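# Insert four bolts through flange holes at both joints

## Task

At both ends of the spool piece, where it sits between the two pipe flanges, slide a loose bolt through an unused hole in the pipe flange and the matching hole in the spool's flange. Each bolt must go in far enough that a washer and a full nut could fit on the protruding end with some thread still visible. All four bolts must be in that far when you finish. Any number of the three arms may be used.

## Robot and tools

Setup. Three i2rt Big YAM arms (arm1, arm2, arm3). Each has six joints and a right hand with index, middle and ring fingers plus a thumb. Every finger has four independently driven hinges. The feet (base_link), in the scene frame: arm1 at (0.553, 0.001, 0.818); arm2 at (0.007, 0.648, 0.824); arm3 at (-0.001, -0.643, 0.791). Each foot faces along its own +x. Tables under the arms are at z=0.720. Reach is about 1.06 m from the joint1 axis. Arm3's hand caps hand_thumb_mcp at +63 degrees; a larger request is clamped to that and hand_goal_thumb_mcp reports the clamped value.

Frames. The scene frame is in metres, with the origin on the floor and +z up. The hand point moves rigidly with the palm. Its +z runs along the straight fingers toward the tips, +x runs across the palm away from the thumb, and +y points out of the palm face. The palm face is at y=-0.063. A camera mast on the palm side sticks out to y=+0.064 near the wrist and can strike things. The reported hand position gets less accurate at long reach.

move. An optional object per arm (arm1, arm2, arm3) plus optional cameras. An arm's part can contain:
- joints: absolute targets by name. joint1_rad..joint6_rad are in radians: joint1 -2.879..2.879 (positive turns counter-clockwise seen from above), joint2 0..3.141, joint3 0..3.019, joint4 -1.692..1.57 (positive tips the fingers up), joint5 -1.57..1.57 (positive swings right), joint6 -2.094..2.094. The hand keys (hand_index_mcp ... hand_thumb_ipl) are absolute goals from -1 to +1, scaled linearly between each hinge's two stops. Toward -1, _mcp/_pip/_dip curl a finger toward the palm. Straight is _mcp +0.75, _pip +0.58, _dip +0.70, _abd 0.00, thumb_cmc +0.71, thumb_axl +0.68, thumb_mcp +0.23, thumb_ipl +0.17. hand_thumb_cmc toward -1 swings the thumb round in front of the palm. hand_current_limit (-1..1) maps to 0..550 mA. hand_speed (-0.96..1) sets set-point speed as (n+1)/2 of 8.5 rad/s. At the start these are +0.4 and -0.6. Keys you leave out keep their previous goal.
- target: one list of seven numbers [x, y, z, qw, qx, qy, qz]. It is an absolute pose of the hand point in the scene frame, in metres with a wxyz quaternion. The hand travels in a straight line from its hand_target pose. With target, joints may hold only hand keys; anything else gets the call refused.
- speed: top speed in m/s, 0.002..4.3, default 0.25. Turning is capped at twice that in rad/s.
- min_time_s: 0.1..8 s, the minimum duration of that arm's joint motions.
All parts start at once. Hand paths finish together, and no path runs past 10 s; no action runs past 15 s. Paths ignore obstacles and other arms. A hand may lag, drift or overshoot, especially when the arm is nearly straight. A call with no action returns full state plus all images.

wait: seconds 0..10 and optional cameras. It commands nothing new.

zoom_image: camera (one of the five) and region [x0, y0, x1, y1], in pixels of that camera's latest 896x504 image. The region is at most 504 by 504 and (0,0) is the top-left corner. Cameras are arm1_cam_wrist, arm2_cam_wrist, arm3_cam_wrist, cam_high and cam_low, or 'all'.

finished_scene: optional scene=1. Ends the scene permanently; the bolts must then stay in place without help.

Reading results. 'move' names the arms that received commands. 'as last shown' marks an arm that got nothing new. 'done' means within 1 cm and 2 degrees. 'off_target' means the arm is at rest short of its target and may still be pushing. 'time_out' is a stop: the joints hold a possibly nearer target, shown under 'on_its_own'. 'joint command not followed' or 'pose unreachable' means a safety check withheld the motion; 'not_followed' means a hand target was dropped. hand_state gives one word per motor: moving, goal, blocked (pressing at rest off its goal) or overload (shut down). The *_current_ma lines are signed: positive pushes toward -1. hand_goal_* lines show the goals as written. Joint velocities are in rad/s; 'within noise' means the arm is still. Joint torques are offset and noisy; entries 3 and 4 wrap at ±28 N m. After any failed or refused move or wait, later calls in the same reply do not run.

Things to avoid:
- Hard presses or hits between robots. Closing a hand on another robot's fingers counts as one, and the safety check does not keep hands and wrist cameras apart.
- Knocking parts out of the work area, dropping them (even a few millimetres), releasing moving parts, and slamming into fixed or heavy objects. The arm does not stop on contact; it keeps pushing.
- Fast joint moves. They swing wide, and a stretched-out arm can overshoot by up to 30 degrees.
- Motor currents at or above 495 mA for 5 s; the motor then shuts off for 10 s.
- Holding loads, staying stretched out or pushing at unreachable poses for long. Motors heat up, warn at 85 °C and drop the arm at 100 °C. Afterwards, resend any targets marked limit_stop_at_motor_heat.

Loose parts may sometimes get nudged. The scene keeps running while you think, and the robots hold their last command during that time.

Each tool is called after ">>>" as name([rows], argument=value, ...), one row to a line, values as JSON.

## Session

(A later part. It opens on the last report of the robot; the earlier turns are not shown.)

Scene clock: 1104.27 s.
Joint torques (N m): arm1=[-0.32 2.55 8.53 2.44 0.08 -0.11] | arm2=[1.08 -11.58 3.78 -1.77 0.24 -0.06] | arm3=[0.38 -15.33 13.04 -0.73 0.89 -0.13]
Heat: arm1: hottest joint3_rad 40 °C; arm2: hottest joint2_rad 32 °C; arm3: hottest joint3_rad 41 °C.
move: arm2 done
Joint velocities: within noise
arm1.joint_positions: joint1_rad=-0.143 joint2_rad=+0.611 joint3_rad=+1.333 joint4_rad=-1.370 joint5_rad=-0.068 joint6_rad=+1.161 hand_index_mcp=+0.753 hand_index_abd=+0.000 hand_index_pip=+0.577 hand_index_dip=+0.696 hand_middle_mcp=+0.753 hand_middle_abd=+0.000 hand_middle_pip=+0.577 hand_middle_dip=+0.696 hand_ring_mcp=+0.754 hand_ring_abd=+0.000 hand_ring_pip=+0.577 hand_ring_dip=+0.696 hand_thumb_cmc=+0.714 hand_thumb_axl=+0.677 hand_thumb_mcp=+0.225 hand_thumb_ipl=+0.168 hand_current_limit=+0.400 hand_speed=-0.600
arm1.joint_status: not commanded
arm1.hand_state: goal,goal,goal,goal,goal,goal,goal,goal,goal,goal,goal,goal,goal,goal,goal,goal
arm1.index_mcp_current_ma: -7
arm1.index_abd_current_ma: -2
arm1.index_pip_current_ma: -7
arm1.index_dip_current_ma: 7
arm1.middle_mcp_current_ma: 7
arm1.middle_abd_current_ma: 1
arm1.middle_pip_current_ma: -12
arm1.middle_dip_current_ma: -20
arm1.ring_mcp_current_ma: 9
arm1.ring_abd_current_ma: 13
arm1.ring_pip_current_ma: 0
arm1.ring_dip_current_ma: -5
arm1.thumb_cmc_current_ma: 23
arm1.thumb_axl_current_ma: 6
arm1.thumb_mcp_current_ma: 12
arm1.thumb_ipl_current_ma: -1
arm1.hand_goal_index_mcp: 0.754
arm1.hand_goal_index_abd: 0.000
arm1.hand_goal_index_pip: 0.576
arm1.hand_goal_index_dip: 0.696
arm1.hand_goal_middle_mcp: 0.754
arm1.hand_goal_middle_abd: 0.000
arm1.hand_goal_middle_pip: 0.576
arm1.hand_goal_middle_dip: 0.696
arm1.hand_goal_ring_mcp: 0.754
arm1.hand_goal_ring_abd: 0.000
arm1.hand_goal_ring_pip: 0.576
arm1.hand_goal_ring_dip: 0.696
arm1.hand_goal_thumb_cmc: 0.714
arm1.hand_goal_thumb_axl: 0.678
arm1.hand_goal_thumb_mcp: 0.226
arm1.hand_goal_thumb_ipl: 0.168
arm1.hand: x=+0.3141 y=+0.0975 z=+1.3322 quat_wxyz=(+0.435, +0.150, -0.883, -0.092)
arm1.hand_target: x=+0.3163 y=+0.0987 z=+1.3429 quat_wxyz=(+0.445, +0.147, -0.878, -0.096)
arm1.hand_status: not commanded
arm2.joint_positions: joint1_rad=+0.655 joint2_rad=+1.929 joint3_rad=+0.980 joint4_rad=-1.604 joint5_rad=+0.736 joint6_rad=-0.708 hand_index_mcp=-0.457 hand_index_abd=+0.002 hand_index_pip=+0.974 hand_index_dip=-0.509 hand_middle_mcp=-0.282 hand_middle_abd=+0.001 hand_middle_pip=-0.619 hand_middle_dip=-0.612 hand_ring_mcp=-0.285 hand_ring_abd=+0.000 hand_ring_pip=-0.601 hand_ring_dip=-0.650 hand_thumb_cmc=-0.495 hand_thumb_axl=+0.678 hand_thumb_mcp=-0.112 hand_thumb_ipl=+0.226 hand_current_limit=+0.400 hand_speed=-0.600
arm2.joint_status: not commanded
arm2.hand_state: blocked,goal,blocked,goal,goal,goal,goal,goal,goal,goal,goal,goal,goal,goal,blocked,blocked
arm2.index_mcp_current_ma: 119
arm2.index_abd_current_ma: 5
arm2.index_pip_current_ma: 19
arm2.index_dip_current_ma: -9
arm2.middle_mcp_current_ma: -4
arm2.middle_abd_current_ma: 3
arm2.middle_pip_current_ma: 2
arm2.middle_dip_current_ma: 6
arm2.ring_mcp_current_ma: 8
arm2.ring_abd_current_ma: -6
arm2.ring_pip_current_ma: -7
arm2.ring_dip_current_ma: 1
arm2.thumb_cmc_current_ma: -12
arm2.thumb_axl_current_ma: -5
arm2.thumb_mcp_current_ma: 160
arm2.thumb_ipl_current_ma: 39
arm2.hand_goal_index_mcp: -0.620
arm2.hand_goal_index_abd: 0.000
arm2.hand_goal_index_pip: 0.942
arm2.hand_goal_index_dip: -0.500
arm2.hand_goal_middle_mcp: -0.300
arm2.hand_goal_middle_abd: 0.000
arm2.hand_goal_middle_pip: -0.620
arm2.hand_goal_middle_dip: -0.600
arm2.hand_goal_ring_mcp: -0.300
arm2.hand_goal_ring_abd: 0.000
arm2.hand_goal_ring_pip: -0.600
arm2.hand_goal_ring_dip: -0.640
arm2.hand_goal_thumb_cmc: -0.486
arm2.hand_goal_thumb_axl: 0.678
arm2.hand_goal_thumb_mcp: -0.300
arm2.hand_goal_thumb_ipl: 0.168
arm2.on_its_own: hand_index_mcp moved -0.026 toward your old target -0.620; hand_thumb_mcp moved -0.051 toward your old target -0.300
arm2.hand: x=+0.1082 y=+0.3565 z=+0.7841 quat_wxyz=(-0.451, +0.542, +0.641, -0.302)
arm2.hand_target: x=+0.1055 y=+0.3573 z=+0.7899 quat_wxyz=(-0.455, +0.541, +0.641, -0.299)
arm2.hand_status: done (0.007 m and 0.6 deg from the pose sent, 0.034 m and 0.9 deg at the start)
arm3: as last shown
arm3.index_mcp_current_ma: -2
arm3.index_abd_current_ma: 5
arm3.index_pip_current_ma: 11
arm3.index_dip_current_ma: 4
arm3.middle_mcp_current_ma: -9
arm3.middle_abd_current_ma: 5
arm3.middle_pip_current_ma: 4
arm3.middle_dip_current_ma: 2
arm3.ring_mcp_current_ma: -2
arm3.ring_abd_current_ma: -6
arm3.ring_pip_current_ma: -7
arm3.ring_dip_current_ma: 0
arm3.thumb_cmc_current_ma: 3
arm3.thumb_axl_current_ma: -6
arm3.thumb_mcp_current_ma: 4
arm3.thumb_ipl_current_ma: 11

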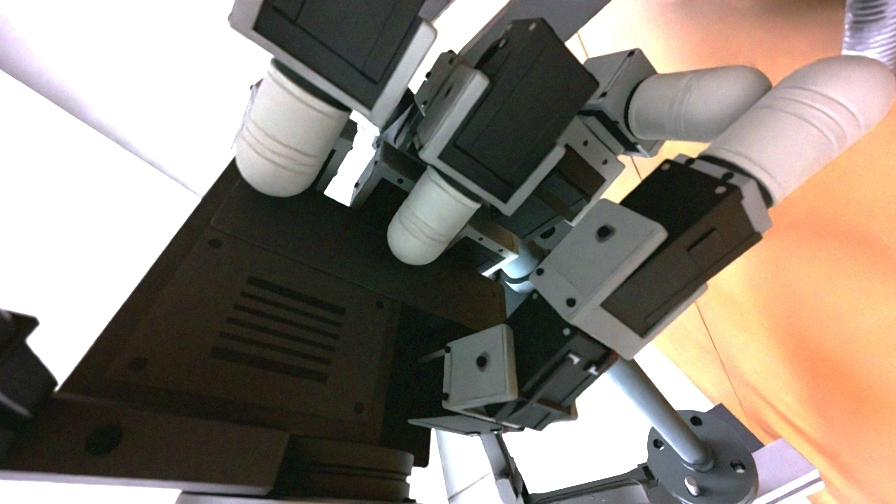

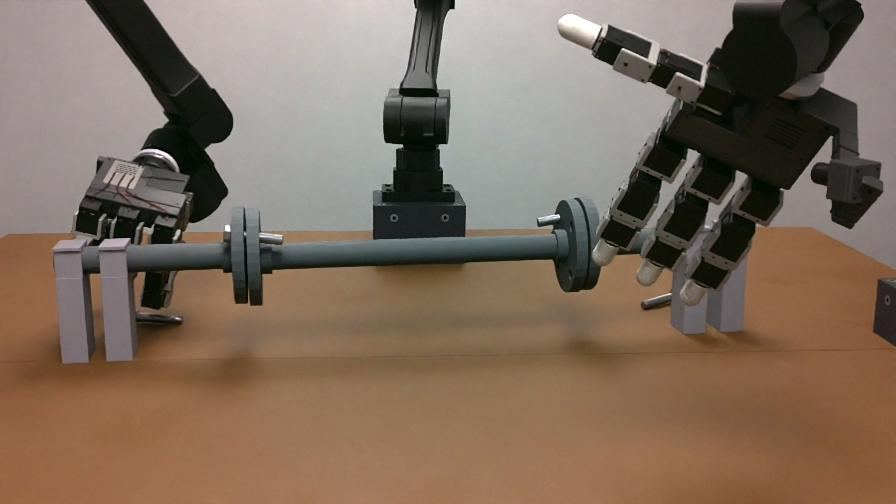

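>>> move(arm2={"joints": {"hand_index_mcp": -0.336, "hand_index_dip": -0.507, "hand_thumb_mcp": 0.045}})

>>> move(arm2={"target": [0.1055, 0.365, 0.7535, 0.4546, -0.5413, -0.6407, 0.2986], "speed": 0.05}, cameras=["arm2_cam_wrist", "cam_low"])

>>> zoom_image(camera="arm2_cam_wrist", region=[560, 0, 896, 220])

>>> zoom_image(camera="cam_low", region=[90, 240, 210, 340])

Scene clock: 1158.00 s.
Joint torques (N m): arm1=[-0.38 2.55 8.53 2.45 0.09 -0.11] | arm2=[1.08 -11.58 3.78 -1.77 0.24 -0.06] | arm3=[0.32 -15.33 13.05 -0.7 0.89 -0.13]
Heat: arm1: hottest joint3_rad 40 °C; arm2: hottest joint2_rad 34 °C; arm3: hottest joint3_rad 41 °C.
move: arm2 done
Joint velocities: within noise
arm1, arm3: as last shown
arm1.index_mcp_current_ma: -2
arm1.index_abd_current_ma: -17
arm1.index_pip_current_ma: 7
arm1.index_dip_current_ma: 1
arm1.middle_mcp_current_ma: 15
arm1.middle_abd_current_ma: -6
arm1.middle_pip_current_ma: 7
arm1.middle_dip_current_ma: -9
arm1.ring_mcp_current_ma: 11
arm1.ring_abd_current_ma: 0
arm1.ring_pip_current_ma: 6
arm1.ring_dip_current_ma: -4
arm1.thumb_cmc_current_ma: -11
arm1.thumb_axl_current_ma: 9
arm1.thumb_mcp_current_ma: 7
arm1.thumb_ipl_current_ma: -6
arm2.joint_positions: joint1_rad=+0.655 joint2_rad=+1.929 joint3_rad=+0.980 joint4_rad=-1.604 joint5_rad=+0.736 joint6_rad=-0.708 hand_index_mcp=-0.338 hand_index_abd=+0.002 hand_index_pip=+0.956 hand_index_dip=-0.510 hand_middle_mcp=-0.282 hand_middle_abd=+0.001 hand_middle_pip=-0.619 hand_middle_dip=-0.612 hand_ring_mcp=-0.285 hand_ring_abd=+0.000 hand_ring_pip=-0.601 hand_ring_dip=-0.650 hand_thumb_cmc=-0.495 hand_thumb_axl=+0.679 hand_thumb_mcp=+0.038 hand_thumb_ipl=+0.172 hand_current_limit=+0.400 hand_speed=-0.600
arm2.joint_status: all done
arm2.hand_state: goal,goal,goal,goal,goal,goal,goal,goal,goal,goal,goal,goal,goal,goal,goal,goal
arm2.index_mcp_current_ma: 8
arm2.index_abd_current_ma: 6
arm2.index_pip_current_ma: 6
arm2.index_dip_current_ma: -10
arm2.middle_mcp_current_ma: -5
arm2.middle_abd_current_ma: 5
arm2.middle_pip_current_ma: 0
arm2.middle_dip_current_ma: 4
arm2.ring_mcp_current_ma: 8
arm2.ring_abd_current_ma: -10
arm2.ring_pip_current_ma: -5
arm2.ring_dip_current_ma: -1
arm2.thumb_cmc_current_ma: -13
arm2.thumb_axl_current_ma: 0
arm2.thumb_mcp_current_ma: -9
arm2.thumb_ipl_current_ma: -6
arm2.hand_goal_index_mcp: -0.336
arm2.hand_goal_index_abd: 0.000
arm2.hand_goal_index_pip: 0.942
arm2.hand_goal_index_dip: -0.506
arm2.hand_goal_middle_mcp: -0.300
arm2.hand_goal_middle_abd: 0.000
arm2.hand_goal_middle_pip: -0.620
arm2.hand_goal_middle_dip: -0.600
arm2.hand_goal_ring_mcp: -0.300
arm2.hand_goal_ring_abd: 0.000
arm2.hand_goal_ring_pip: -0.600
arm2.hand_goal_ring_dip: -0.640
arm2.hand_goal_thumb_cmc: -0.486
arm2.hand_goal_thumb_axl: 0.678
arm2.hand_goal_thumb_mcp: 0.046
arm2.hand_goal_thumb_ipl: 0.168
arm2.hand: x=+0.1082 y=+0.3565 z=+0.7841 quat_wxyz=(-0.451, +0.542, +0.641, -0.302)
arm2.hand_target: x=+0.1055 y=+0.3573 z=+0.7899 quat_wxyz=(-0.455, +0.541, +0.641, -0.299)
arm2.hand_status: not commanded
arm3.index_mcp_current_ma: 0
arm3.index_abd_current_ma: 6
arm3.index_dip_current_ma: 3
arm3.middle_mcp_current_ma: -11
arm3.middle_abd_current_ma: -2
arm3.middle_pip_current_ma: 7
arm3.middle_dip_current_ma: 4
arm3.ring_mcp_current_ma: 2
arm3.ring_abd_current_ma: -9
arm3.ring_pip_current_ma: -14
arm3.ring_dip_current_ma: -1
arm3.thumb_cmc_current_ma: 8
arm3.thumb_axl_current_ma: -8
arm3.thumb_mcp_current_ma: 5
arm3.thumb_ipl_current_ma: 0
pictures: none

Scene clock: 1159.33 s.
Joint torques (N m): arm1=[-0.38 2.61 8.54 2.47 0.08 -0.12] | arm2=[2.02 -9.82 3.11 -0.69 0.14 0.04] | arm3=[0.38 -15.33 13.05 -0.7 0.89 -0.13]
Heat: arm1: hottest joint3_rad 40 °C; arm2: hottest joint2_rad 34 °C; arm3: hottest joint3_rad 41 °C.
move: arm2 done
Joint velocities: within noise
arm1, arm3: as last shown
arm1.index_mcp_current_ma: 9
arm1.index_abd_current_ma: -3
arm1.index_pip_current_ma: -5
arm1.index_dip_current_ma: -1
arm1.middle_mcp_current_ma: 2
arm1.middle_abd_current_ma: -10
arm1.middle_pip_current_ma: -2
arm1.middle_dip_current_ma: 11
arm1.ring_mcp_current_ma: -4
arm1.ring_abd_current_ma: -4
arm1.ring_pip_current_ma: -7
arm1.ring_dip_current_ma: -8
arm1.thumb_cmc_current_ma: -2
arm1.thumb_axl_current_ma: 19
arm1.thumb_mcp_current_ma: 20
arm1.thumb_ipl_current_ma: -11
arm2.joint_positions: joint1_rad=+0.655 joint2_rad=+1.981 joint3_rad=+0.960 joint4_rad=-1.537 joint5_rad=+0.728 joint6_rad=-0.708 hand_index_mcp=-0.338 hand_index_abd=+0.002 hand_index_pip=+0.951 hand_index_dip=-0.514 hand_middle_mcp=-0.282 hand_middle_abd=+0.001 hand_middle_pip=-0.619 hand_middle_dip=-0.612 hand_ring_mcp=-0.285 hand_ring_abd=+0.000 hand_ring_pip=-0.601 hand_ring_dip=-0.650 hand_thumb_cmc=-0.495 hand_thumb_axl=+0.679 hand_thumb_mcp=+0.038 hand_thumb_ipl=+0.172 hand_current_limit=+0.400 hand_speed=-0.600
arm2.joint_status: not commanded
arm2.hand_state: goal,goal,goal,goal,goal,goal,goal,goal,goal,goal,goal,goal,goal,goal,goal,goal
arm2.index_mcp_current_ma: 2
arm2.index_abd_current_ma: 1
arm2.index_pip_current_ma: 4
arm2.index_dip_current_ma: -9
arm2.middle_mcp_current_ma: 5
arm2.middle_abd_current_ma: 6
arm2.middle_pip_current_ma: -6
arm2.middle_dip_current_ma: 7
arm2.ring_mcp_current_ma: 15
arm2.ring_abd_current_ma: -3
arm2.ring_pip_current_ma: -7
arm2.ring_dip_current_ma: -6
arm2.thumb_cmc_current_ma: -15
arm2.thumb_axl_current_ma: -4
arm2.thumb_mcp_current_ma: -15
arm2.thumb_ipl_current_ma: -5
arm2.hand_goal_index_mcp: -0.336
arm2.hand_goal_index_abd: 0.000
arm2.hand_goal_index_pip: 0.942
arm2.hand_goal_index_dip: -0.506
arm2.hand_goal_middle_mcp: -0.300
arm2.hand_goal_middle_abd: 0.000
arm2.hand_goal_middle_pip: -0.620
arm2.hand_goal_middle_dip: -0.600
arm2.hand_goal_ring_mcp: -0.300
arm2.hand_goal_ring_abd: 0.000
arm2.hand_goal_ring_pip: -0.600
arm2.hand_goal_ring_dip: -0.640
arm2.hand_goal_thumb_cmc: -0.486
arm2.hand_goal_thumb_axl: 0.678
arm2.hand_goal_thumb_mcp: 0.046
arm2.hand_goal_thumb_ipl: 0.168
arm2.hand: x=+0.1049 y=+0.3629 z=+0.7585 quat_wxyz=(-0.453, +0.543, +0.640, -0.299)
arm2.hand_target: x=+0.1054 y=+0.3650 z=+0.7536 quat_wxyz=(-0.455, +0.541, +0.641, -0.299)
arm2.hand_status: done (0.005 m and 0.3 deg from the pose sent, 0.032 m and 0.6 deg at the start)
arm3.index_mcp_current_ma: 1
arm3.index_abd_current_ma: 1
arm3.index_pip_current_ma: 13
arm3.index_dip_current_ma: 6
arm3.middle_mcp_current_ma: -6
arm3.middle_abd_current_ma: 2
arm3.middle_pip_current_ma: 5
arm3.middle_dip_current_ma: 5
arm3.ring_mcp_current_ma: -2
arm3.ring_abd_current_ma: -7
arm3.ring_pip_current_ma: -11
arm3.ring_dip_current_ma: 1
arm3.thumb_cmc_current_ma: 4
arm3.thumb_mcp_current_ma: 4
arm3.thumb_ipl_current_ma: 5

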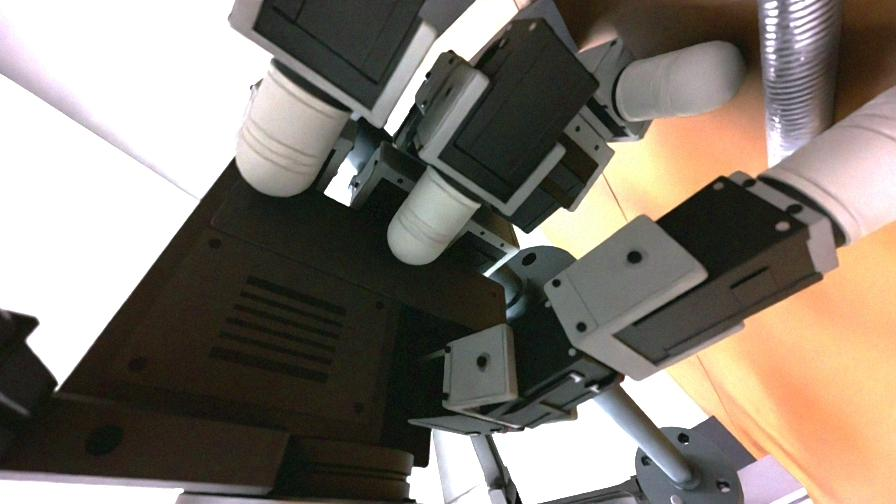

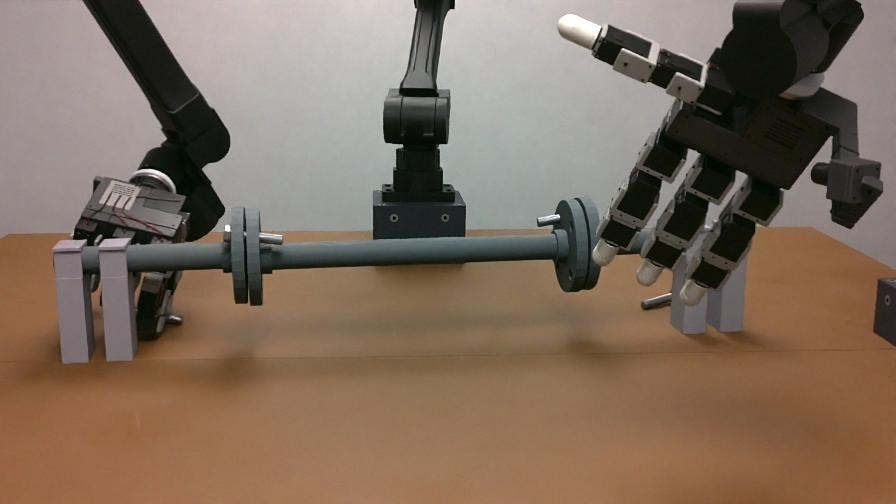

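Scaled by 1.500.

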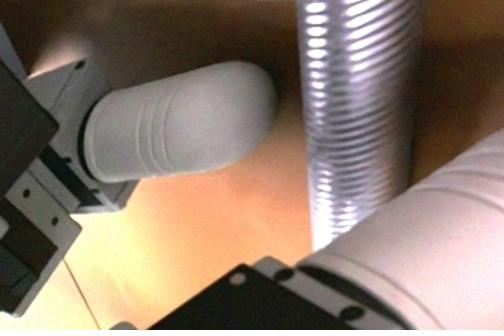

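Scaled by 4.200.

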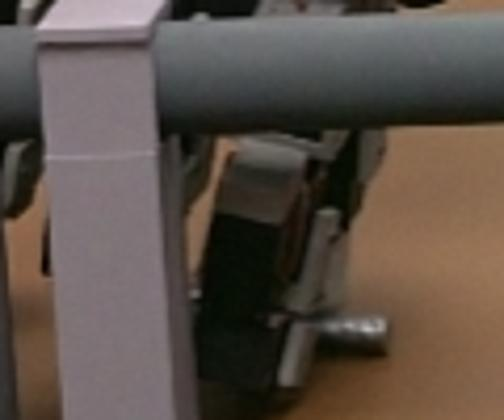

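>>> move(arm2={"joints": {"hand_thumb_mcp": -0.20}}, cameras=["arm2_cam_wrist"])

>>> zoom_image(camera="arm2_cam_wrist", region=[560, 0, 896, 220])

Scene clock: 1169.57 s.
Joint torques (N m): arm1=[-0.38 2.55 8.53 2.47 0.08 -0.12] | arm2=[2.02 -9.82 3.11 -0.7 0.15 0.04] | arm3=[0.38 -15.38 13.07 -0.73 0.89 -0.13]
Heat: arm1: hottest joint3_rad 40 °C; arm2: hottest joint2_rad 33 °C; arm3: hottest joint3_rad 41 °C.
move: arm2 off_target
Joint velocities: within noise
arm1, arm3: as last shown
arm1.index_mcp_current_ma: -4
arm1.index_abd_current_ma: 13
arm1.index_pip_current_ma: 16
arm1.index_dip_current_ma: -9
arm1.middle_mcp_current_ma: 0
arm1.middle_abd_current_ma: -24
arm1.middle_pip_current_ma: 0
arm1.middle_dip_current_ma: -7
arm1.ring_mcp_current_ma: 8
arm1.ring_abd_current_ma: 1
arm1.ring_pip_current_ma: 12
arm1.ring_dip_current_ma: 0
arm1.thumb_axl_current_ma: 4
arm1.thumb_mcp_current_ma: 0
arm1.thumb_ipl_current_ma: -5
arm2.joint_positions: joint1_rad=+0.655 joint2_rad=+1.981 joint3_rad=+0.960 joint4_rad=-1.537 joint5_rad=+0.728 joint6_rad=-0.708 hand_index_mcp=-0.332 hand_index_abd=+0.000 hand_index_pip=+0.950 hand_index_dip=-0.518 hand_middle_mcp=-0.282 hand_middle_abd=+0.001 hand_middle_pip=-0.619 hand_middle_dip=-0.612 hand_ring_mcp=-0.285 hand_ring_abd=+0.000 hand_ring_pip=-0.601 hand_ring_dip=-0.650 hand_thumb_cmc=-0.493 hand_thumb_axl=+0.678 hand_thumb_mcp=-0.105 hand_thumb_ipl=+0.185 hand_current_limit=+0.400 hand_speed=-0.600
arm2.joint_status: hand_thumb_mcp off_target (ended at -0.105, target -0.200)
arm2.hand_state: goal,goal,goal,goal,goal,goal,goal,goal,goal,goal,goal,goal,goal,goal,blocked,goal
arm2.index_mcp_current_ma: 5
arm2.index_abd_current_ma: 6
arm2.index_pip_current_ma: 4
arm2.index_dip_current_ma: -8
arm2.middle_mcp_current_ma: -6
arm2.middle_abd_current_ma: 6
arm2.middle_pip_current_ma: 5
arm2.middle_dip_current_ma: 6
arm2.ring_mcp_current_ma: 13
arm2.ring_abd_current_ma: -8
arm2.ring_pip_current_ma: -3
arm2.ring_dip_current_ma: -10
arm2.thumb_cmc_current_ma: -10
arm2.thumb_axl_current_ma: -4
arm2.thumb_mcp_current_ma: 67
arm2.thumb_ipl_current_ma: 4
arm2.hand_goal_index_mcp: -0.336
arm2.hand_goal_index_abd: 0.000
arm2.hand_goal_index_pip: 0.942
arm2.hand_goal_index_dip: -0.506
arm2.hand_goal_middle_mcp: -0.300
arm2.hand_goal_middle_abd: 0.000
arm2.hand_goal_middle_pip: -0.620
arm2.hand_goal_middle_dip: -0.600
arm2.hand_goal_ring_mcp: -0.300
arm2.hand_goal_ring_abd: 0.000
arm2.hand_goal_ring_pip: -0.600
arm2.hand_goal_ring_dip: -0.640
arm2.hand_goal_thumb_cmc: -0.486
arm2.hand_goal_thumb_axl: 0.678
arm2.hand_goal_thumb_mcp: -0.200
arm2.hand_goal_thumb_ipl: 0.168
arm2.hand: x=+0.1050 y=+0.3630 z=+0.7585 quat_wxyz=(-0.454, +0.544, +0.640, -0.298)
arm2.hand_target: x=+0.1054 y=+0.3651 z=+0.7536 quat_wxyz=(-0.455, +0.541, +0.641, -0.299)
arm2.hand_status: not commanded
arm3.index_abd_current_ma: 5
arm3.index_pip_current_ma: 8
arm3.index_dip_current_ma: 5
arm3.middle_mcp_current_ma: -12
arm3.middle_abd_current_ma: 0
arm3.middle_pip_current_ma: 4
arm3.middle_dip_current_ma: 9
arm3.ring_mcp_current_ma: -4
arm3.ring_pip_current_ma: -7
arm3.ring_dip_current_ma: 4
arm3.thumb_cmc_current_ma: 6
arm3.thumb_axl_current_ma: -4
arm3.thumb_mcp_current_ma: 5
arm3.thumb_ipl_current_ma: 7

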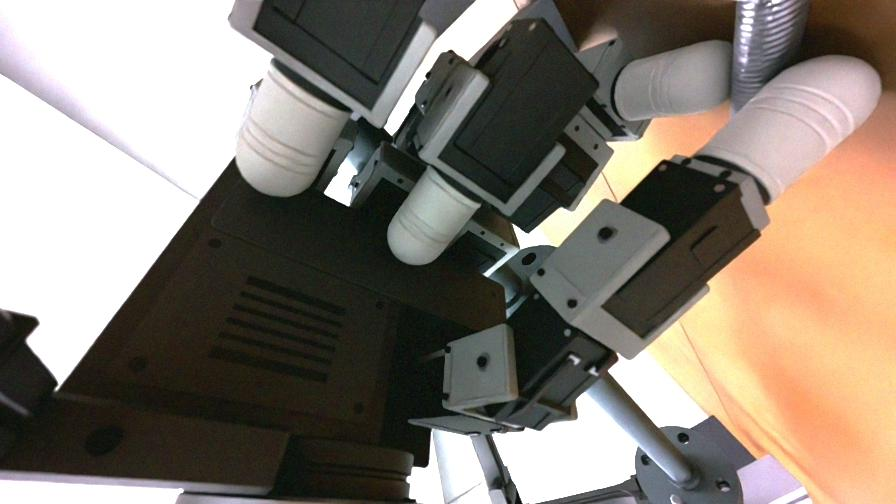

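Scaled by 1.500.

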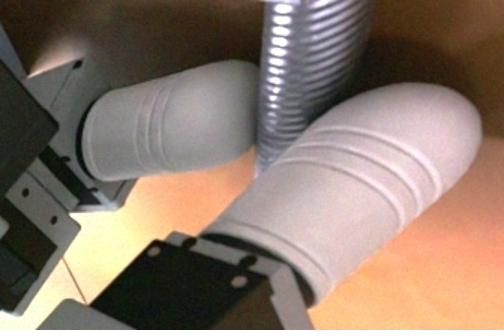

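>>> move(arm2={"joints": {"hand_thumb_mcp": -0.28, "hand_index_mcp": -0.50, "hand_index_dip": -0.47}}, cameras=["arm2_cam_wrist"])

>>> zoom_image(camera="arm2_cam_wrist", region=[560, 0, 896, 220])

>>> move(arm2={"target": [0.1055, 0.365, 0.785, 0.4546, -0.5413, -0.6407, 0.2986], "speed": 0.04}, cameras=["arm2_cam_wrist", "cam_low"])

>>> zoom_image(camera="arm2_cam_wrist", region=[560, 0, 896, 220])

>>> zoom_image(camera="cam_low", region=[90, 240, 210, 340])

Scene clock: 1178.53 s.
Joint torques (N m): arm1=[-0.32 2.55 8.51 2.45 0.08 -0.12] | arm2=[2.02 -9.82 3.12 -0.69 0.15 0.04] | arm3=[0.38 -15.33 13.05 -0.72 0.89 -0.13]
Heat: arm1: hottest joint3_rad 40 °C; arm2: hottest joint2_rad 33 °C; arm3: hottest joint3_rad 41 °C.
move: arm2 off_target
Joint velocities: within noise
arm1, arm3: as last shown
arm1.index_mcp_current_ma: -2
arm1.index_abd_current_ma: 5
arm1.index_pip_current_ma: 13
arm1.index_dip_current_ma: 9
arm1.middle_mcp_current_ma: 6
arm1.middle_abd_current_ma: -6
arm1.middle_pip_current_ma: 4
arm1.middle_dip_current_ma: -8
arm1.ring_mcp_current_ma: 16
arm1.ring_abd_current_ma: 2
arm1.ring_pip_current_ma: 1
arm1.ring_dip_current_ma: -15
arm1.thumb_cmc_current_ma: 3
arm1.thumb_axl_current_ma: 15
arm1.thumb_mcp_current_ma: 1
arm1.thumb_ipl_current_ma: 6
arm2.joint_positions: joint1_rad=+0.655 joint2_rad=+1.981 joint3_rad=+0.960 joint4_rad=-1.537 joint5_rad=+0.728 joint6_rad=-0.708 hand_index_mcp=-0.339 hand_index_abd=-0.002 hand_index_pip=+0.959 hand_index_dip=-0.516 hand_middle_mcp=-0.282 hand_middle_abd=+0.001 hand_middle_pip=-0.619 hand_middle_dip=-0.612 hand_ring_mcp=-0.285 hand_ring_abd=+0.000 hand_ring_pip=-0.601 hand_ring_dip=-0.650 hand_thumb_cmc=-0.493 hand_thumb_axl=+0.677 hand_thumb_mcp=-0.109 hand_thumb_ipl=+0.196 hand_current_limit=+0.400 hand_speed=-0.600
arm2.joint_status: hand_index_mcp off_target (ended at -0.339, target -0.500); hand_index_dip off_target (ended at -0.516, target -0.470); hand_thumb_mcp off_target (ended at -0.109, target -0.280)
arm2.hand_state: blocked,goal,goal,blocked,goal,goal,goal,goal,goal,goal,goal,goal,goal,goal,blocked,blocked
arm2.index_mcp_current_ma: 116
arm2.index_abd_current_ma: 7
arm2.index_pip_current_ma: 9
arm2.index_dip_current_ma: -27
arm2.middle_mcp_current_ma: 2
arm2.middle_abd_current_ma: 4
arm2.middle_pip_current_ma: -1
arm2.middle_dip_current_ma: 9
arm2.ring_mcp_current_ma: 7
arm2.ring_abd_current_ma: -6
arm2.ring_pip_current_ma: -7
arm2.ring_dip_current_ma: -5
arm2.thumb_cmc_current_ma: -13
arm2.thumb_axl_current_ma: -1
arm2.thumb_mcp_current_ma: 145
arm2.thumb_ipl_current_ma: 6
arm2.hand_goal_index_mcp: -0.500
arm2.hand_goal_index_abd: 0.000
arm2.hand_goal_index_pip: 0.942
arm2.hand_goal_index_dip: -0.470
arm2.hand_goal_middle_mcp: -0.300
arm2.hand_goal_middle_abd: 0.000
arm2.hand_goal_middle_pip: -0.620
arm2.hand_goal_middle_dip: -0.600
arm2.hand_goal_ring_mcp: -0.300
arm2.hand_goal_ring_abd: 0.000
arm2.hand_goal_ring_pip: -0.600
arm2.hand_goal_ring_dip: -0.640
arm2.hand_goal_thumb_cmc: -0.486
arm2.hand_goal_thumb_axl: 0.678
arm2.hand_goal_thumb_mcp: -0.280
arm2.hand_goal_thumb_ipl: 0.168
arm2.hand: x=+0.1050 y=+0.3630 z=+0.7585 quat_wxyz=(-0.454, +0.544, +0.640, -0.298)
arm2.hand_target: x=+0.1054 y=+0.3651 z=+0.7536 quat_wxyz=(-0.455, +0.541, +0.641, -0.299)
arm2.hand_status: not commanded
arm3.index_mcp_current_ma: -4
arm3.index_abd_current_ma: 1
arm3.index_pip_current_ma: 14
arm3.index_dip_current_ma: 1
arm3.middle_mcp_current_ma: -9
arm3.middle_abd_current_ma: 2
arm3.middle_pip_current_ma: 10
arm3.middle_dip_current_ma: 2
arm3.ring_mcp_current_ma: -3
arm3.ring_abd_current_ma: -9
arm3.ring_pip_current_ma: -5
arm3.ring_dip_current_ma: -1
arm3.thumb_cmc_current_ma: 3
arm3.thumb_mcp_current_ma: 3

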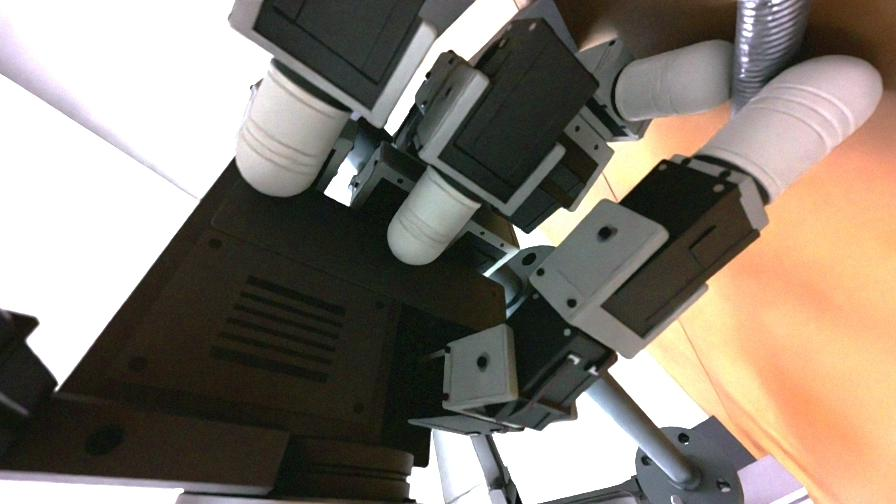

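Scaled by 1.500.

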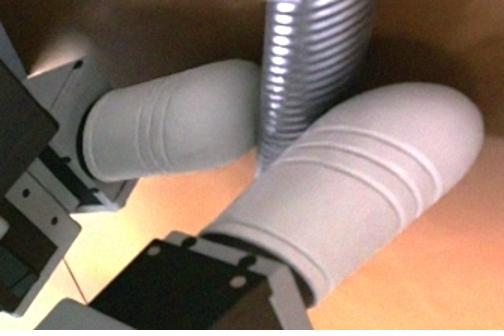

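Scene clock: 1179.83 s.
Joint torques (N m): arm1=[-0.38 2.61 8.51 2.47 0.08 -0.12] | arm2=[1.96 -11.4 3.62 -1.78 0.17 0.04] | arm3=[0.32 -15.33 13.05 -0.72 0.89 -0.13]
Heat: arm1: hottest joint3_rad 40 °C; arm2: hottest joint2_rad 33 °C; arm3: hottest joint3_rad 41 °C.
move: arm2 done
Joint velocities: within noise
arm1: as last shown
arm1.index_mcp_current_ma: -9
arm1.index_abd_current_ma: -16
arm1.index_pip_current_ma: 10
arm1.index_dip_current_ma: -5
arm1.middle_mcp_current_ma: -3
arm1.middle_abd_current_ma: -14
arm1.middle_pip_current_ma: -8
arm1.middle_dip_current_ma: -14
arm1.ring_mcp_current_ma: 4
arm1.ring_abd_current_ma: 7
arm1.ring_pip_current_ma: -15
arm1.ring_dip_current_ma: 9
arm1.thumb_cmc_current_ma: 1
arm1.thumb_axl_current_ma: 5
arm1.thumb_mcp_current_ma: 7
arm1.thumb_ipl_current_ma: -3
arm2.joint_positions: joint1_rad=+0.655 joint2_rad=+1.931 joint3_rad=+0.960 joint4_rad=-1.588 joint5_rad=+0.728 joint6_rad=-0.708 hand_index_mcp=-0.372 hand_index_abd=-0.003 hand_index_pip=+0.971 hand_index_dip=-0.466 hand_middle_mcp=-0.282 hand_middle_abd=+0.001 hand_middle_pip=-0.619 hand_middle_dip=-0.612 hand_ring_mcp=-0.285 hand_ring_abd=+0.000 hand_ring_pip=-0.601 hand_ring_dip=-0.650 hand_thumb_cmc=-0.490 hand_thumb_axl=+0.679 hand_thumb_mcp=-0.172 hand_thumb_ipl=+0.199 hand_current_limit=+0.400 hand_speed=-0.600
arm2.joint_status: not commanded
arm2.hand_state: blocked,goal,blocked,goal,goal,goal,goal,goal,goal,goal,goal,goal,goal,goal,blocked,blocked
arm2.index_mcp_current_ma: 86
arm2.index_abd_current_ma: 4
arm2.index_pip_current_ma: 22
arm2.index_dip_current_ma: -7
arm2.middle_mcp_current_ma: 1
arm2.middle_abd_current_ma: 2
arm2.middle_pip_current_ma: 0
arm2.middle_dip_current_ma: 5
arm2.ring_mcp_current_ma: 10
arm2.ring_abd_current_ma: -5
arm2.ring_pip_current_ma: -7
arm2.ring_dip_current_ma: -4
arm2.thumb_cmc_current_ma: -13
arm2.thumb_axl_current_ma: -8
arm2.thumb_mcp_current_ma: 77
arm2.thumb_ipl_current_ma: 15
arm2.hand_goal_index_mcp: -0.500
arm2.hand_goal_index_abd: 0.000
arm2.hand_goal_index_pip: 0.942
arm2.hand_goal_index_dip: -0.470
arm2.hand_goal_middle_mcp: -0.300
arm2.hand_goal_middle_abd: 0.000
arm2.hand_goal_middle_pip: -0.620
arm2.hand_goal_middle_dip: -0.600
arm2.hand_goal_ring_mcp: -0.300
arm2.hand_goal_ring_abd: 0.000
arm2.hand_goal_ring_pip: -0.600
arm2.hand_goal_ring_dip: -0.640
arm2.hand_goal_thumb_cmc: -0.486
arm2.hand_goal_thumb_axl: 0.678
arm2.hand_goal_thumb_mcp: -0.280
arm2.hand_goal_thumb_ipl: 0.168
arm2.on_its_own: hand_index_mcp moved -0.033 toward your old target -0.500; hand_index_dip moved +0.050 to your old target -0.470; hand_thumb_mcp moved -0.062 toward your old target -0.280
arm2.hand: x=+0.1047 y=+0.3637 z=+0.7794 quat_wxyz=(-0.454, +0.543, +0.640, -0.298)
arm2.hand_target: x=+0.1054 y=+0.3651 z=+0.7849 quat_wxyz=(-0.455, +0.541, +0.641, -0.299)
arm2.hand_status: done (0.006 m and 0.2 deg from the pose sent, 0.027 m and 0.3 deg at the start)
arm3.joint_positions: joint1_rad=+0.795 joint2_rad=+1.802 joint3_rad=+1.581 joint4_rad=-1.588 joint5_rad=+0.637 joint6_rad=-0.438 hand_index_mcp=+0.740 hand_index_abd=-0.009 hand_index_pip=+0.571 hand_index_dip=+0.696 hand_middle_mcp=+0.741 hand_middle_abd=-0.008 hand_middle_pip=+0.568 hand_middle_dip=+0.696 hand_ring_mcp=+0.742 hand_ring_abd=-0.007 hand_ring_pip=+0.565 hand_ring_dip=+0.693 hand_thumb_cmc=+0.707 hand_thumb_axl=+0.677 hand_thumb_mcp=+0.220 hand_thumb_ipl=+0.168 hand_current_limit=+0.400 hand_speed=-0.600
arm3.joint_status: not commanded
arm3.hand_state: goal,goal,goal,goal,goal,goal,goal,goal,goal,goal,goal,goal,goal,goal,goal,goal
arm3.index_mcp_current_ma: 0
arm3.index_abd_current_ma: 4
arm3.index_pip_current_ma: 6
arm3.index_dip_current_ma: 8
arm3.middle_mcp_current_ma: -8
arm3.middle_abd_current_ma: 5
arm3.middle_pip_current_ma: 4
arm3.middle_dip_current_ma: 5
arm3.ring_mcp_current_ma: -1
arm3.ring_abd_current_ma: -8
arm3.ring_pip_current_ma: -7
arm3.ring_dip_current_ma: 5
arm3.thumb_cmc_current_ma: 1
arm3.thumb_axl_current_ma: 0
arm3.thumb_mcp_current_ma: 2
arm3.thumb_ipl_current_ma: 7
arm3.hand_goal_index_mcp: 0.754
arm3.hand_goal_index_abd: 0.000
arm3.hand_goal_index_pip: 0.576
arm3.hand_goal_index_dip: 0.696
arm3.hand_goal_middle_mcp: 0.754
arm3.hand_goal_middle_abd: 0.000
arm3.hand_goal_middle_pip: 0.576
arm3.hand_goal_middle_dip: 0.696
arm3.hand_goal_ring_mcp: 0.754
arm3.hand_goal_ring_abd: 0.000
arm3.hand_goal_ring_pip: 0.576
arm3.hand_goal_ring_dip: 0.696
arm3.hand_goal_thumb_cmc: 0.714
arm3.hand_goal_thumb_axl: 0.678
arm3.hand_goal_thumb_mcp: 0.226
arm3.hand_goal_thumb_ipl: 0.168
arm3.hand: x=-0.3545 y=-0.1756 z=+0.9563 quat_wxyz=(+0.326, -0.579, +0.746, -0.053)
arm3.hand_target: x=-0.3657 y=-0.1697 z=+0.9769 quat_wxyz=(+0.325, -0.581, +0.745, -0.035)
arm3.hand_status: not commanded

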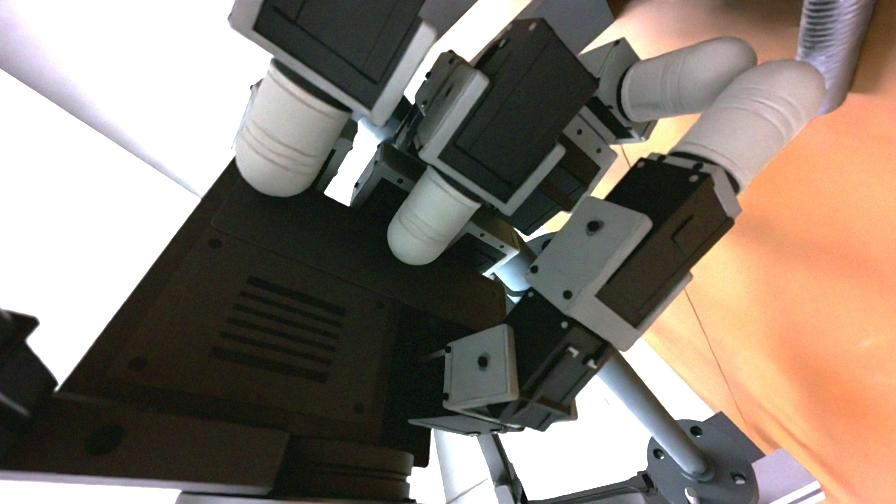

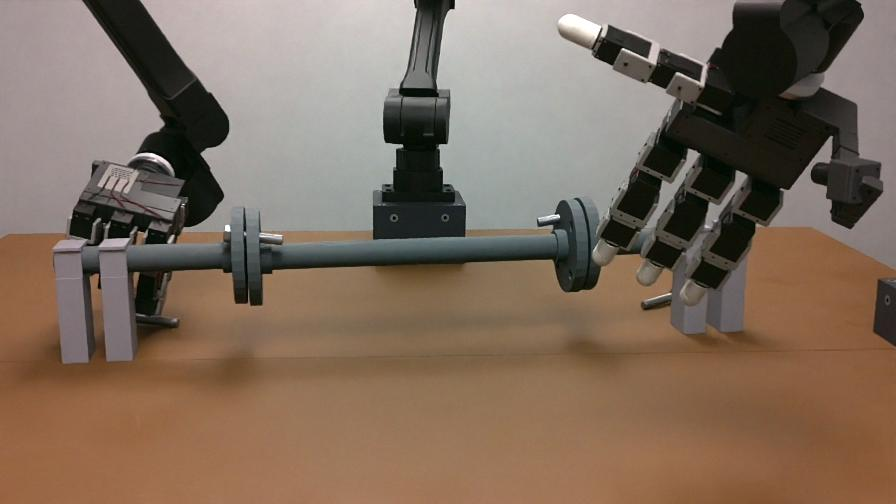

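Scaled by 1.500.

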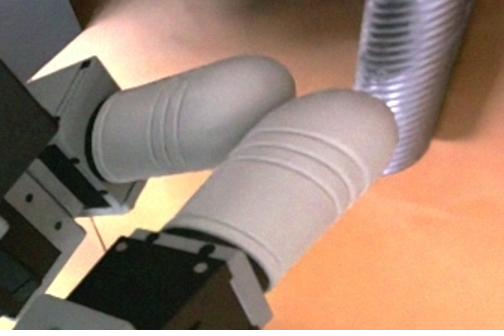

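Scaled by 4.200.

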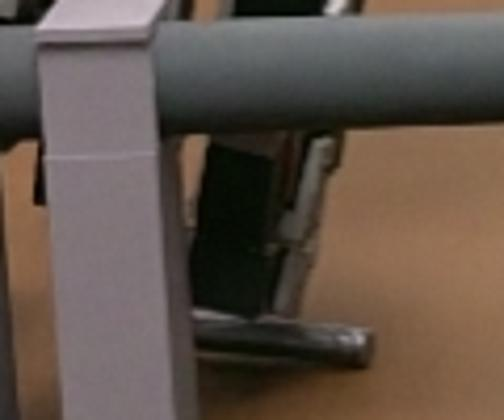

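>>> move(arm2={"joints": {"hand_index_mcp": -0.336, "hand_index_dip": -0.507, "hand_thumb_mcp": 0.06}})

>>> move(arm2={"target": [0.097, 0.3735, 0.785, 0.4546, -0.5413, -0.6407, 0.2986], "speed": 0.05})

>>> move(arm2={"target": [0.097, 0.3735, 0.7525, 0.4546, -0.5413, -0.6407, 0.2986], "speed": 0.04}, cameras=["arm2_cam_wrist", "cam_low", "cam_high"])

>>> zoom_image(camera="arm2_cam_wrist", region=[560, 0, 896, 220])

Scene clock: 1244.17 s.
Joint torques (N m): arm1=[-0.38 2.61 8.51 2.45 0.08 -0.12] | arm2=[2.02 -11.34 3.62 -1.78 0.17 0.04] | arm3=[0.38 -15.33 13.05 -0.7 0.89 -0.13]
Heat: arm1: hottest joint3_rad 40 °C; arm2: hottest joint2_rad 32 °C; arm3: hottest joint3_rad 41 °C.
move: arm2 done
Joint velocities: within noise
arm1, arm3: as last shown
arm1.index_mcp_current_ma: -14
arm1.index_abd_current_ma: -11
arm1.index_pip_current_ma: 5
arm1.index_dip_current_ma: -6
arm1.middle_mcp_current_ma: 6
arm1.middle_abd_current_ma: 4
arm1.middle_pip_current_ma: -1
arm1.middle_dip_current_ma: 1
arm1.ring_mcp_current_ma: 8
arm1.ring_abd_current_ma: 9
arm1.ring_pip_current_ma: -8
arm1.ring_dip_current_ma: -21
arm1.thumb_cmc_current_ma: -1
arm1.thumb_axl_current_ma: 10
arm1.thumb_mcp_current_ma: 14
arm1.thumb_ipl_current_ma: -6
arm2.joint_positions: joint1_rad=+0.655 joint2_rad=+1.931 joint3_rad=+0.960 joint4_rad=-1.588 joint5_rad=+0.728 joint6_rad=-0.708 hand_index_mcp=-0.340 hand_index_abd=+0.003 hand_index_pip=+0.957 hand_index_dip=-0.487 hand_middle_mcp=-0.282 hand_middle_abd=+0.001 hand_middle_pip=-0.619 hand_middle_dip=-0.612 hand_ring_mcp=-0.285 hand_ring_abd=+0.000 hand_ring_pip=-0.601 hand_ring_dip=-0.650 hand_thumb_cmc=-0.490 hand_thumb_axl=+0.679 hand_thumb_mcp=+0.053 hand_thumb_ipl=+0.172 hand_current_limit=+0.400 hand_speed=-0.600
arm2.joint_status: all done
arm2.hand_state: goal,goal,goal,goal,goal,goal,goal,goal,goal,goal,goal,goal,goal,goal,goal,goal
arm2.index_mcp_current_ma: 2
arm2.index_abd_current_ma: 7
arm2.index_pip_current_ma: 8
arm2.index_dip_current_ma: 5
arm2.middle_mcp_current_ma: -2
arm2.middle_abd_current_ma: 3
arm2.middle_pip_current_ma: 1
arm2.middle_dip_current_ma: -2
arm2.ring_mcp_current_ma: 10
arm2.ring_abd_current_ma: -8
arm2.ring_pip_current_ma: -3
arm2.ring_dip_current_ma: -11
arm2.thumb_cmc_current_ma: -8
arm2.thumb_axl_current_ma: -5
arm2.thumb_mcp_current_ma: -8
arm2.thumb_ipl_current_ma: -8
arm2.hand_goal_index_mcp: -0.336
arm2.hand_goal_index_abd: 0.000
arm2.hand_goal_index_pip: 0.942
arm2.hand_goal_index_dip: -0.506
arm2.hand_goal_middle_mcp: -0.300
arm2.hand_goal_middle_abd: 0.000
arm2.hand_goal_middle_pip: -0.620
arm2.hand_goal_middle_dip: -0.600
arm2.hand_goal_ring_mcp: -0.300
arm2.hand_goal_ring_abd: 0.000
arm2.hand_goal_ring_pip: -0.600
arm2.hand_goal_ring_dip: -0.640
arm2.hand_goal_thumb_cmc: -0.486
arm2.hand_goal_thumb_axl: 0.678
arm2.hand_goal_thumb_mcp: 0.060
arm2.hand_goal_thumb_ipl: 0.168
arm2.hand: x=+0.1047 y=+0.3637 z=+0.7794 quat_wxyz=(-0.454, +0.543, +0.640, -0.298)
arm2.hand_target: x=+0.1054 y=+0.3651 z=+0.7849 quat_wxyz=(-0.455, +0.541, +0.641, -0.299)
arm2.hand_status: not commanded
arm3.index_mcp_current_ma: 3
arm3.index_abd_current_ma: -1
arm3.index_pip_current_ma: 13
arm3.index_dip_current_ma: 5
arm3.middle_abd_current_ma: 3
arm3.middle_dip_current_ma: -1
arm3.ring_mcp_current_ma: -2
arm3.ring_abd_current_ma: -6
arm3.ring_pip_current_ma: -6
arm3.ring_dip_current_ma: 1
arm3.thumb_cmc_current_ma: 3
arm3.thumb_axl_current_ma: -4
arm3.thumb_mcp_current_ma: 5
arm3.thumb_ipl_current_ma: 4
pictures: none

Scene clock: 1245.13 s.
Joint torques (N m): arm1=[-0.32 2.55 8.51 2.45 0.08 -0.11] | arm2=[1.61 -11.05 2.67 -1.01 0.17 0] | arm3=[0.38 -15.33 13.05 -0.7 0.89 -0.13]
Heat: arm1: hottest joint3_rad 40 °C; arm2: hottest joint2_rad 32 °C; arm3: hottest joint3_rad 41 °C.
move: arm2 done
Joint velocities: within noise
arm1, arm3: as last shown
arm1.index_mcp_current_ma: 10
arm1.index_abd_current_ma: -25
arm1.index_pip_current_ma: 13
arm1.middle_mcp_current_ma: 5
arm1.middle_abd_current_ma: -3
arm1.middle_pip_current_ma: 6
arm1.middle_dip_current_ma: -2
arm1.ring_mcp_current_ma: 11
arm1.ring_pip_current_ma: 19
arm1.ring_dip_current_ma: 6
arm1.thumb_cmc_current_ma: 2
arm1.thumb_axl_current_ma: -5
arm1.thumb_mcp_current_ma: 6
arm1.thumb_ipl_current_ma: 18
arm2.joint_positions: joint1_rad=+0.655 joint2_rad=+1.910 joint3_rad=+0.934 joint4_rad=-1.587 joint5_rad=+0.732 joint6_rad=-0.708 hand_index_mcp=-0.354 hand_index_abd=+0.003 hand_index_pip=+0.949 hand_index_dip=-0.488 hand_middle_mcp=-0.282 hand_middle_abd=+0.001 hand_middle_pip=-0.619 hand_middle_dip=-0.612 hand_ring_mcp=-0.285 hand_ring_abd=+0.000 hand_ring_pip=-0.601 hand_ring_dip=-0.650 hand_thumb_cmc=-0.490 hand_thumb_axl=+0.679 hand_thumb_mcp=+0.053 hand_thumb_ipl=+0.172 hand_current_limit=+0.400 hand_speed=-0.600
arm2.joint_status: not commanded
arm2.hand_state: goal,goal,goal,goal,goal,goal,goal,goal,goal,goal,goal,goal,goal,goal,goal,goal
arm2.index_mcp_current_ma: -6
arm2.index_abd_current_ma: 9
arm2.index_pip_current_ma: 2
arm2.index_dip_current_ma: 1
arm2.middle_mcp_current_ma: -3
arm2.middle_abd_current_ma: 0
arm2.middle_pip_current_ma: 1
arm2.middle_dip_current_ma: 4
arm2.ring_mcp_current_ma: 7
arm2.ring_abd_current_ma: -10
arm2.ring_pip_current_ma: -6
arm2.ring_dip_current_ma: -8
arm2.thumb_cmc_current_ma: -10
arm2.thumb_axl_current_ma: -3
arm2.thumb_mcp_current_ma: -5
arm2.thumb_ipl_current_ma: 0
arm2.hand_goal_index_mcp: -0.336
arm2.hand_goal_index_abd: 0.000
arm2.hand_goal_index_pip: 0.942
arm2.hand_goal_index_dip: -0.506
arm2.hand_goal_middle_mcp: -0.300
arm2.hand_goal_middle_abd: 0.000
arm2.hand_goal_middle_pip: -0.620
arm2.hand_goal_middle_dip: -0.600
arm2.hand_goal_ring_mcp: -0.300
arm2.hand_goal_ring_abd: 0.000
arm2.hand_goal_ring_pip: -0.600
arm2.hand_goal_ring_dip: -0.640
arm2.hand_goal_thumb_cmc: -0.486
arm2.hand_goal_thumb_axl: 0.678
arm2.hand_goal_thumb_mcp: 0.060
arm2.hand_goal_thumb_ipl: 0.168
arm2.hand: x=+0.0989 y=+0.3706 z=+0.7829 quat_wxyz=(-0.456, +0.541, +0.640, -0.300)
arm2.hand_target: x=+0.0970 y=+0.3735 z=+0.7849 quat_wxyz=(-0.455, +0.542, +0.641, -0.299)
arm2.hand_status: done (0.004 m and 0.2 deg from the pose sent, 0.014 m and 0.2 deg at the start)
arm3.index_mcp_current_ma: -7
arm3.index_abd_current_ma: 0
arm3.index_pip_current_ma: 7
arm3.middle_mcp_current_ma: -14
arm3.middle_abd_current_ma: -1
arm3.middle_pip_current_ma: 1
arm3.middle_dip_current_ma: 2
arm3.ring_mcp_current_ma: -3
arm3.ring_abd_current_ma: -10
arm3.ring_pip_current_ma: -9
arm3.ring_dip_current_ma: 2
arm3.thumb_axl_current_ma: -2
arm3.thumb_mcp_current_ma: 2
arm3.thumb_ipl_current_ma: 5
pictures: none

Scene clock: 1246.47 s.
Joint torques (N m): arm1=[-0.44 2.55 8.51 2.47 0.08 -0.12] | arm2=[1.44 -9.17 2.73 -0.75 0.32 0.01] | arm3=[0.32 -15.33 13.07 -0.72 0.89 -0.13]
Heat: arm1: hottest joint3_rad 40 °C; arm2: hottest joint2_rad 32 °C; arm3: hottest joint3_rad 41 °C.
move: arm2 done
Joint velocities: within noise
arm1.joint_positions: joint1_rad=-0.143 joint2_rad=+0.611 joint3_rad=+1.333 joint4_rad=-1.370 joint5_rad=-0.068 joint6_rad=+1.161 hand_index_mcp=+0.753 hand_index_abd=+0.000 hand_index_pip=+0.577 hand_index_dip=+0.696 hand_middle_mcp=+0.753 hand_middle_abd=+0.000 hand_middle_pip=+0.577 hand_middle_dip=+0.696 hand_ring_mcp=+0.754 hand_ring_abd=+0.000 hand_ring_pip=+0.577 hand_ring_dip=+0.696 hand_thumb_cmc=+0.714 hand_thumb_axl=+0.677 hand_thumb_mcp=+0.225 hand_thumb_ipl=+0.168 hand_current_limit=+0.400 hand_speed=-0.600
arm1.joint_status: not commanded
arm1.hand_state: goal,goal,goal,goal,goal,goal,goal,goal,goal,goal,goal,goal,goal,goal,goal,goal
arm1.index_mcp_current_ma: 10
arm1.index_abd_current_ma: -15
arm1.index_pip_current_ma: 3
arm1.index_dip_current_ma: 6
arm1.middle_mcp_current_ma: 10
arm1.middle_abd_current_ma: 2
arm1.middle_pip_current_ma: 17
arm1.middle_dip_current_ma: 15
arm1.ring_mcp_current_ma: 18
arm1.ring_abd_current_ma: -4
arm1.ring_pip_current_ma: 10
arm1.ring_dip_current_ma: -12
arm1.thumb_cmc_current_ma: 1
arm1.thumb_axl_current_ma: 14
arm1.thumb_mcp_current_ma: 12
arm1.thumb_ipl_current_ma: -15
arm1.hand_goal_index_mcp: 0.754
arm1.hand_goal_index_abd: 0.000
arm1.hand_goal_index_pip: 0.576
arm1.hand_goal_index_dip: 0.696
arm1.hand_goal_middle_mcp: 0.754
arm1.hand_goal_middle_abd: 0.000
arm1.hand_goal_middle_pip: 0.576
arm1.hand_goal_middle_dip: 0.696
arm1.hand_goal_ring_mcp: 0.754
arm1.hand_goal_ring_abd: 0.000
arm1.hand_goal_ring_pip: 0.576
arm1.hand_goal_ring_dip: 0.696
arm1.hand_goal_thumb_cmc: 0.714
arm1.hand_goal_thumb_axl: 0.678
arm1.hand_goal_thumb_mcp: 0.226
arm1.hand_goal_thumb_ipl: 0.168
arm1.hand: x=+0.3141 y=+0.0975 z=+1.3322 quat_wxyz=(+0.435, +0.150, -0.883, -0.092)
arm1.hand_target: x=+0.3163 y=+0.0987 z=+1.3429 quat_wxyz=(+0.445, +0.147, -0.878, -0.096)
arm1.hand_status: not commanded
arm2.joint_positions: joint1_rad=+0.658 joint2_rad=+1.961 joint3_rad=+0.927 joint4_rad=-1.511 joint5_rad=+0.728 joint6_rad=-0.708 hand_index_mcp=-0.341 hand_index_abd=+0.003 hand_index_pip=+0.949 hand_index_dip=-0.501 hand_middle_mcp=-0.320 hand_middle_abd=+0.001 hand_middle_pip=-0.619 hand_middle_dip=-0.612 hand_ring_mcp=-0.285 hand_ring_abd=+0.000 hand_ring_pip=-0.601 hand_ring_dip=-0.650 hand_thumb_cmc=-0.490 hand_thumb_axl=+0.679 hand_thumb_mcp=+0.053 hand_thumb_ipl=+0.172 hand_current_limit=+0.400 hand_speed=-0.600
arm2.joint_status: not commanded
arm2.hand_state: goal,goal,goal,goal,goal,goal,goal,goal,goal,goal,goal,goal,goal,goal,goal,goal
arm2.index_mcp_current_ma: 5
arm2.index_abd_current_ma: 7
arm2.index_pip_current_ma: 5
arm2.index_dip_current_ma: -5
arm2.middle_mcp_current_ma: -13
arm2.middle_abd_current_ma: -1
arm2.middle_pip_current_ma: -1
arm2.middle_dip_current_ma: 4
arm2.ring_mcp_current_ma: 13
arm2.ring_abd_current_ma: -10
arm2.ring_pip_current_ma: -11
arm2.ring_dip_current_ma: -2
arm2.thumb_cmc_current_ma: -13
arm2.thumb_axl_current_ma: -1
arm2.thumb_mcp_current_ma: -14
arm2.thumb_ipl_current_ma: -7
arm2.hand_goal_index_mcp: -0.336
arm2.hand_goal_index_abd: 0.000
arm2.hand_goal_index_pip: 0.942
arm2.hand_goal_index_dip: -0.506
arm2.hand_goal_middle_mcp: -0.300
arm2.hand_goal_middle_abd: 0.000
arm2.hand_goal_middle_pip: -0.620
arm2.hand_goal_middle_dip: -0.600
arm2.hand_goal_ring_mcp: -0.300
arm2.hand_goal_ring_abd: 0.000
arm2.hand_goal_ring_pip: -0.600
arm2.hand_goal_ring_dip: -0.640
arm2.hand_goal_thumb_cmc: -0.486
arm2.hand_goal_thumb_axl: 0.678
arm2.hand_goal_thumb_mcp: 0.060
arm2.hand_goal_thumb_ipl: 0.168
arm2.hand: x=+0.1009 y=+0.3698 z=+0.7582 quat_wxyz=(-0.448, +0.546, +0.641, -0.300)
arm2.hand_target: x=+0.0970 y=+0.3736 z=+0.7526 quat_wxyz=(-0.455, +0.542, +0.641, -0.299)
arm2.hand_status: done (0.008 m and 1.0 deg from the pose sent, 0.031 m and 0.2 deg at the start)
arm3: as last shown
arm3.index_mcp_current_ma: -2
arm3.index_abd_current_ma: 1
arm3.index_pip_current_ma: 5
arm3.index_dip_current_ma: 11
arm3.middle_mcp_current_ma: -6
arm3.middle_pip_current_ma: 3
arm3.middle_dip_current_ma: 0
arm3.ring_mcp_current_ma: -2
arm3.ring_pip_current_ma: -5
arm3.ring_dip_current_ma: 0
arm3.thumb_cmc_current_ma: 0
arm3.thumb_axl_current_ma: -1
arm3.thumb_mcp_current_ma: 5
arm3.thumb_ipl_current_ma: 6
pictures: arm2_cam_wrist, cam_high, cam_low

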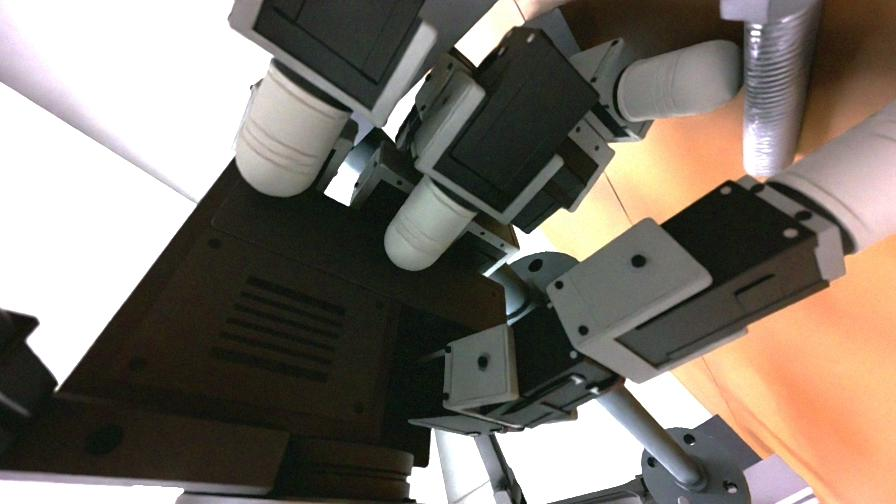

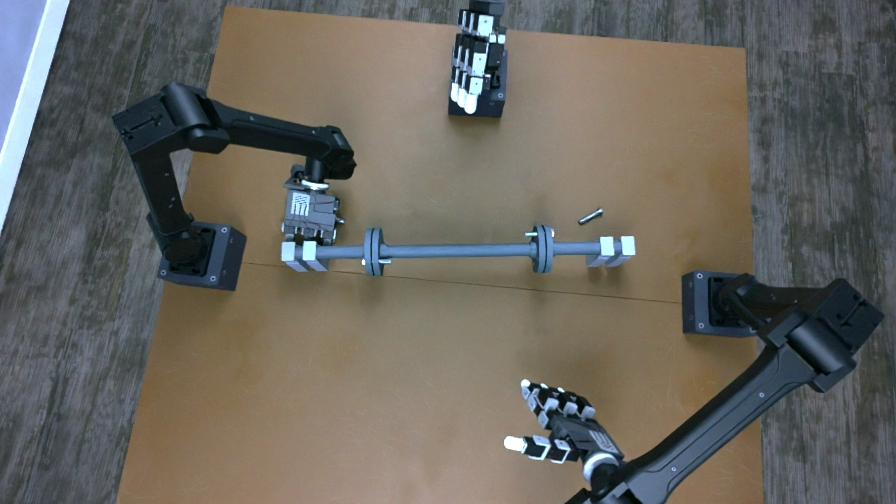

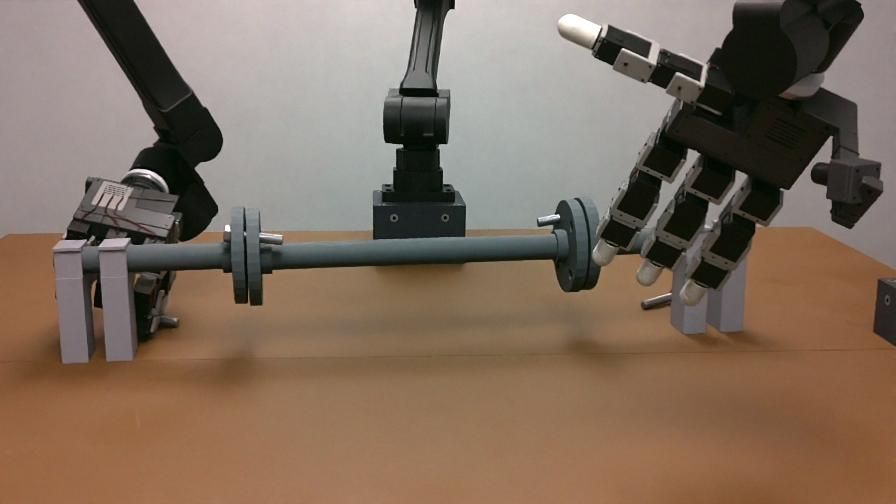

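Scaled by 1.500.

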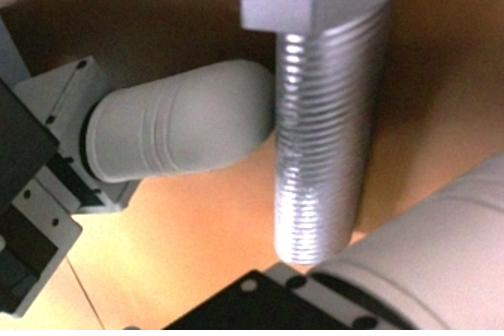

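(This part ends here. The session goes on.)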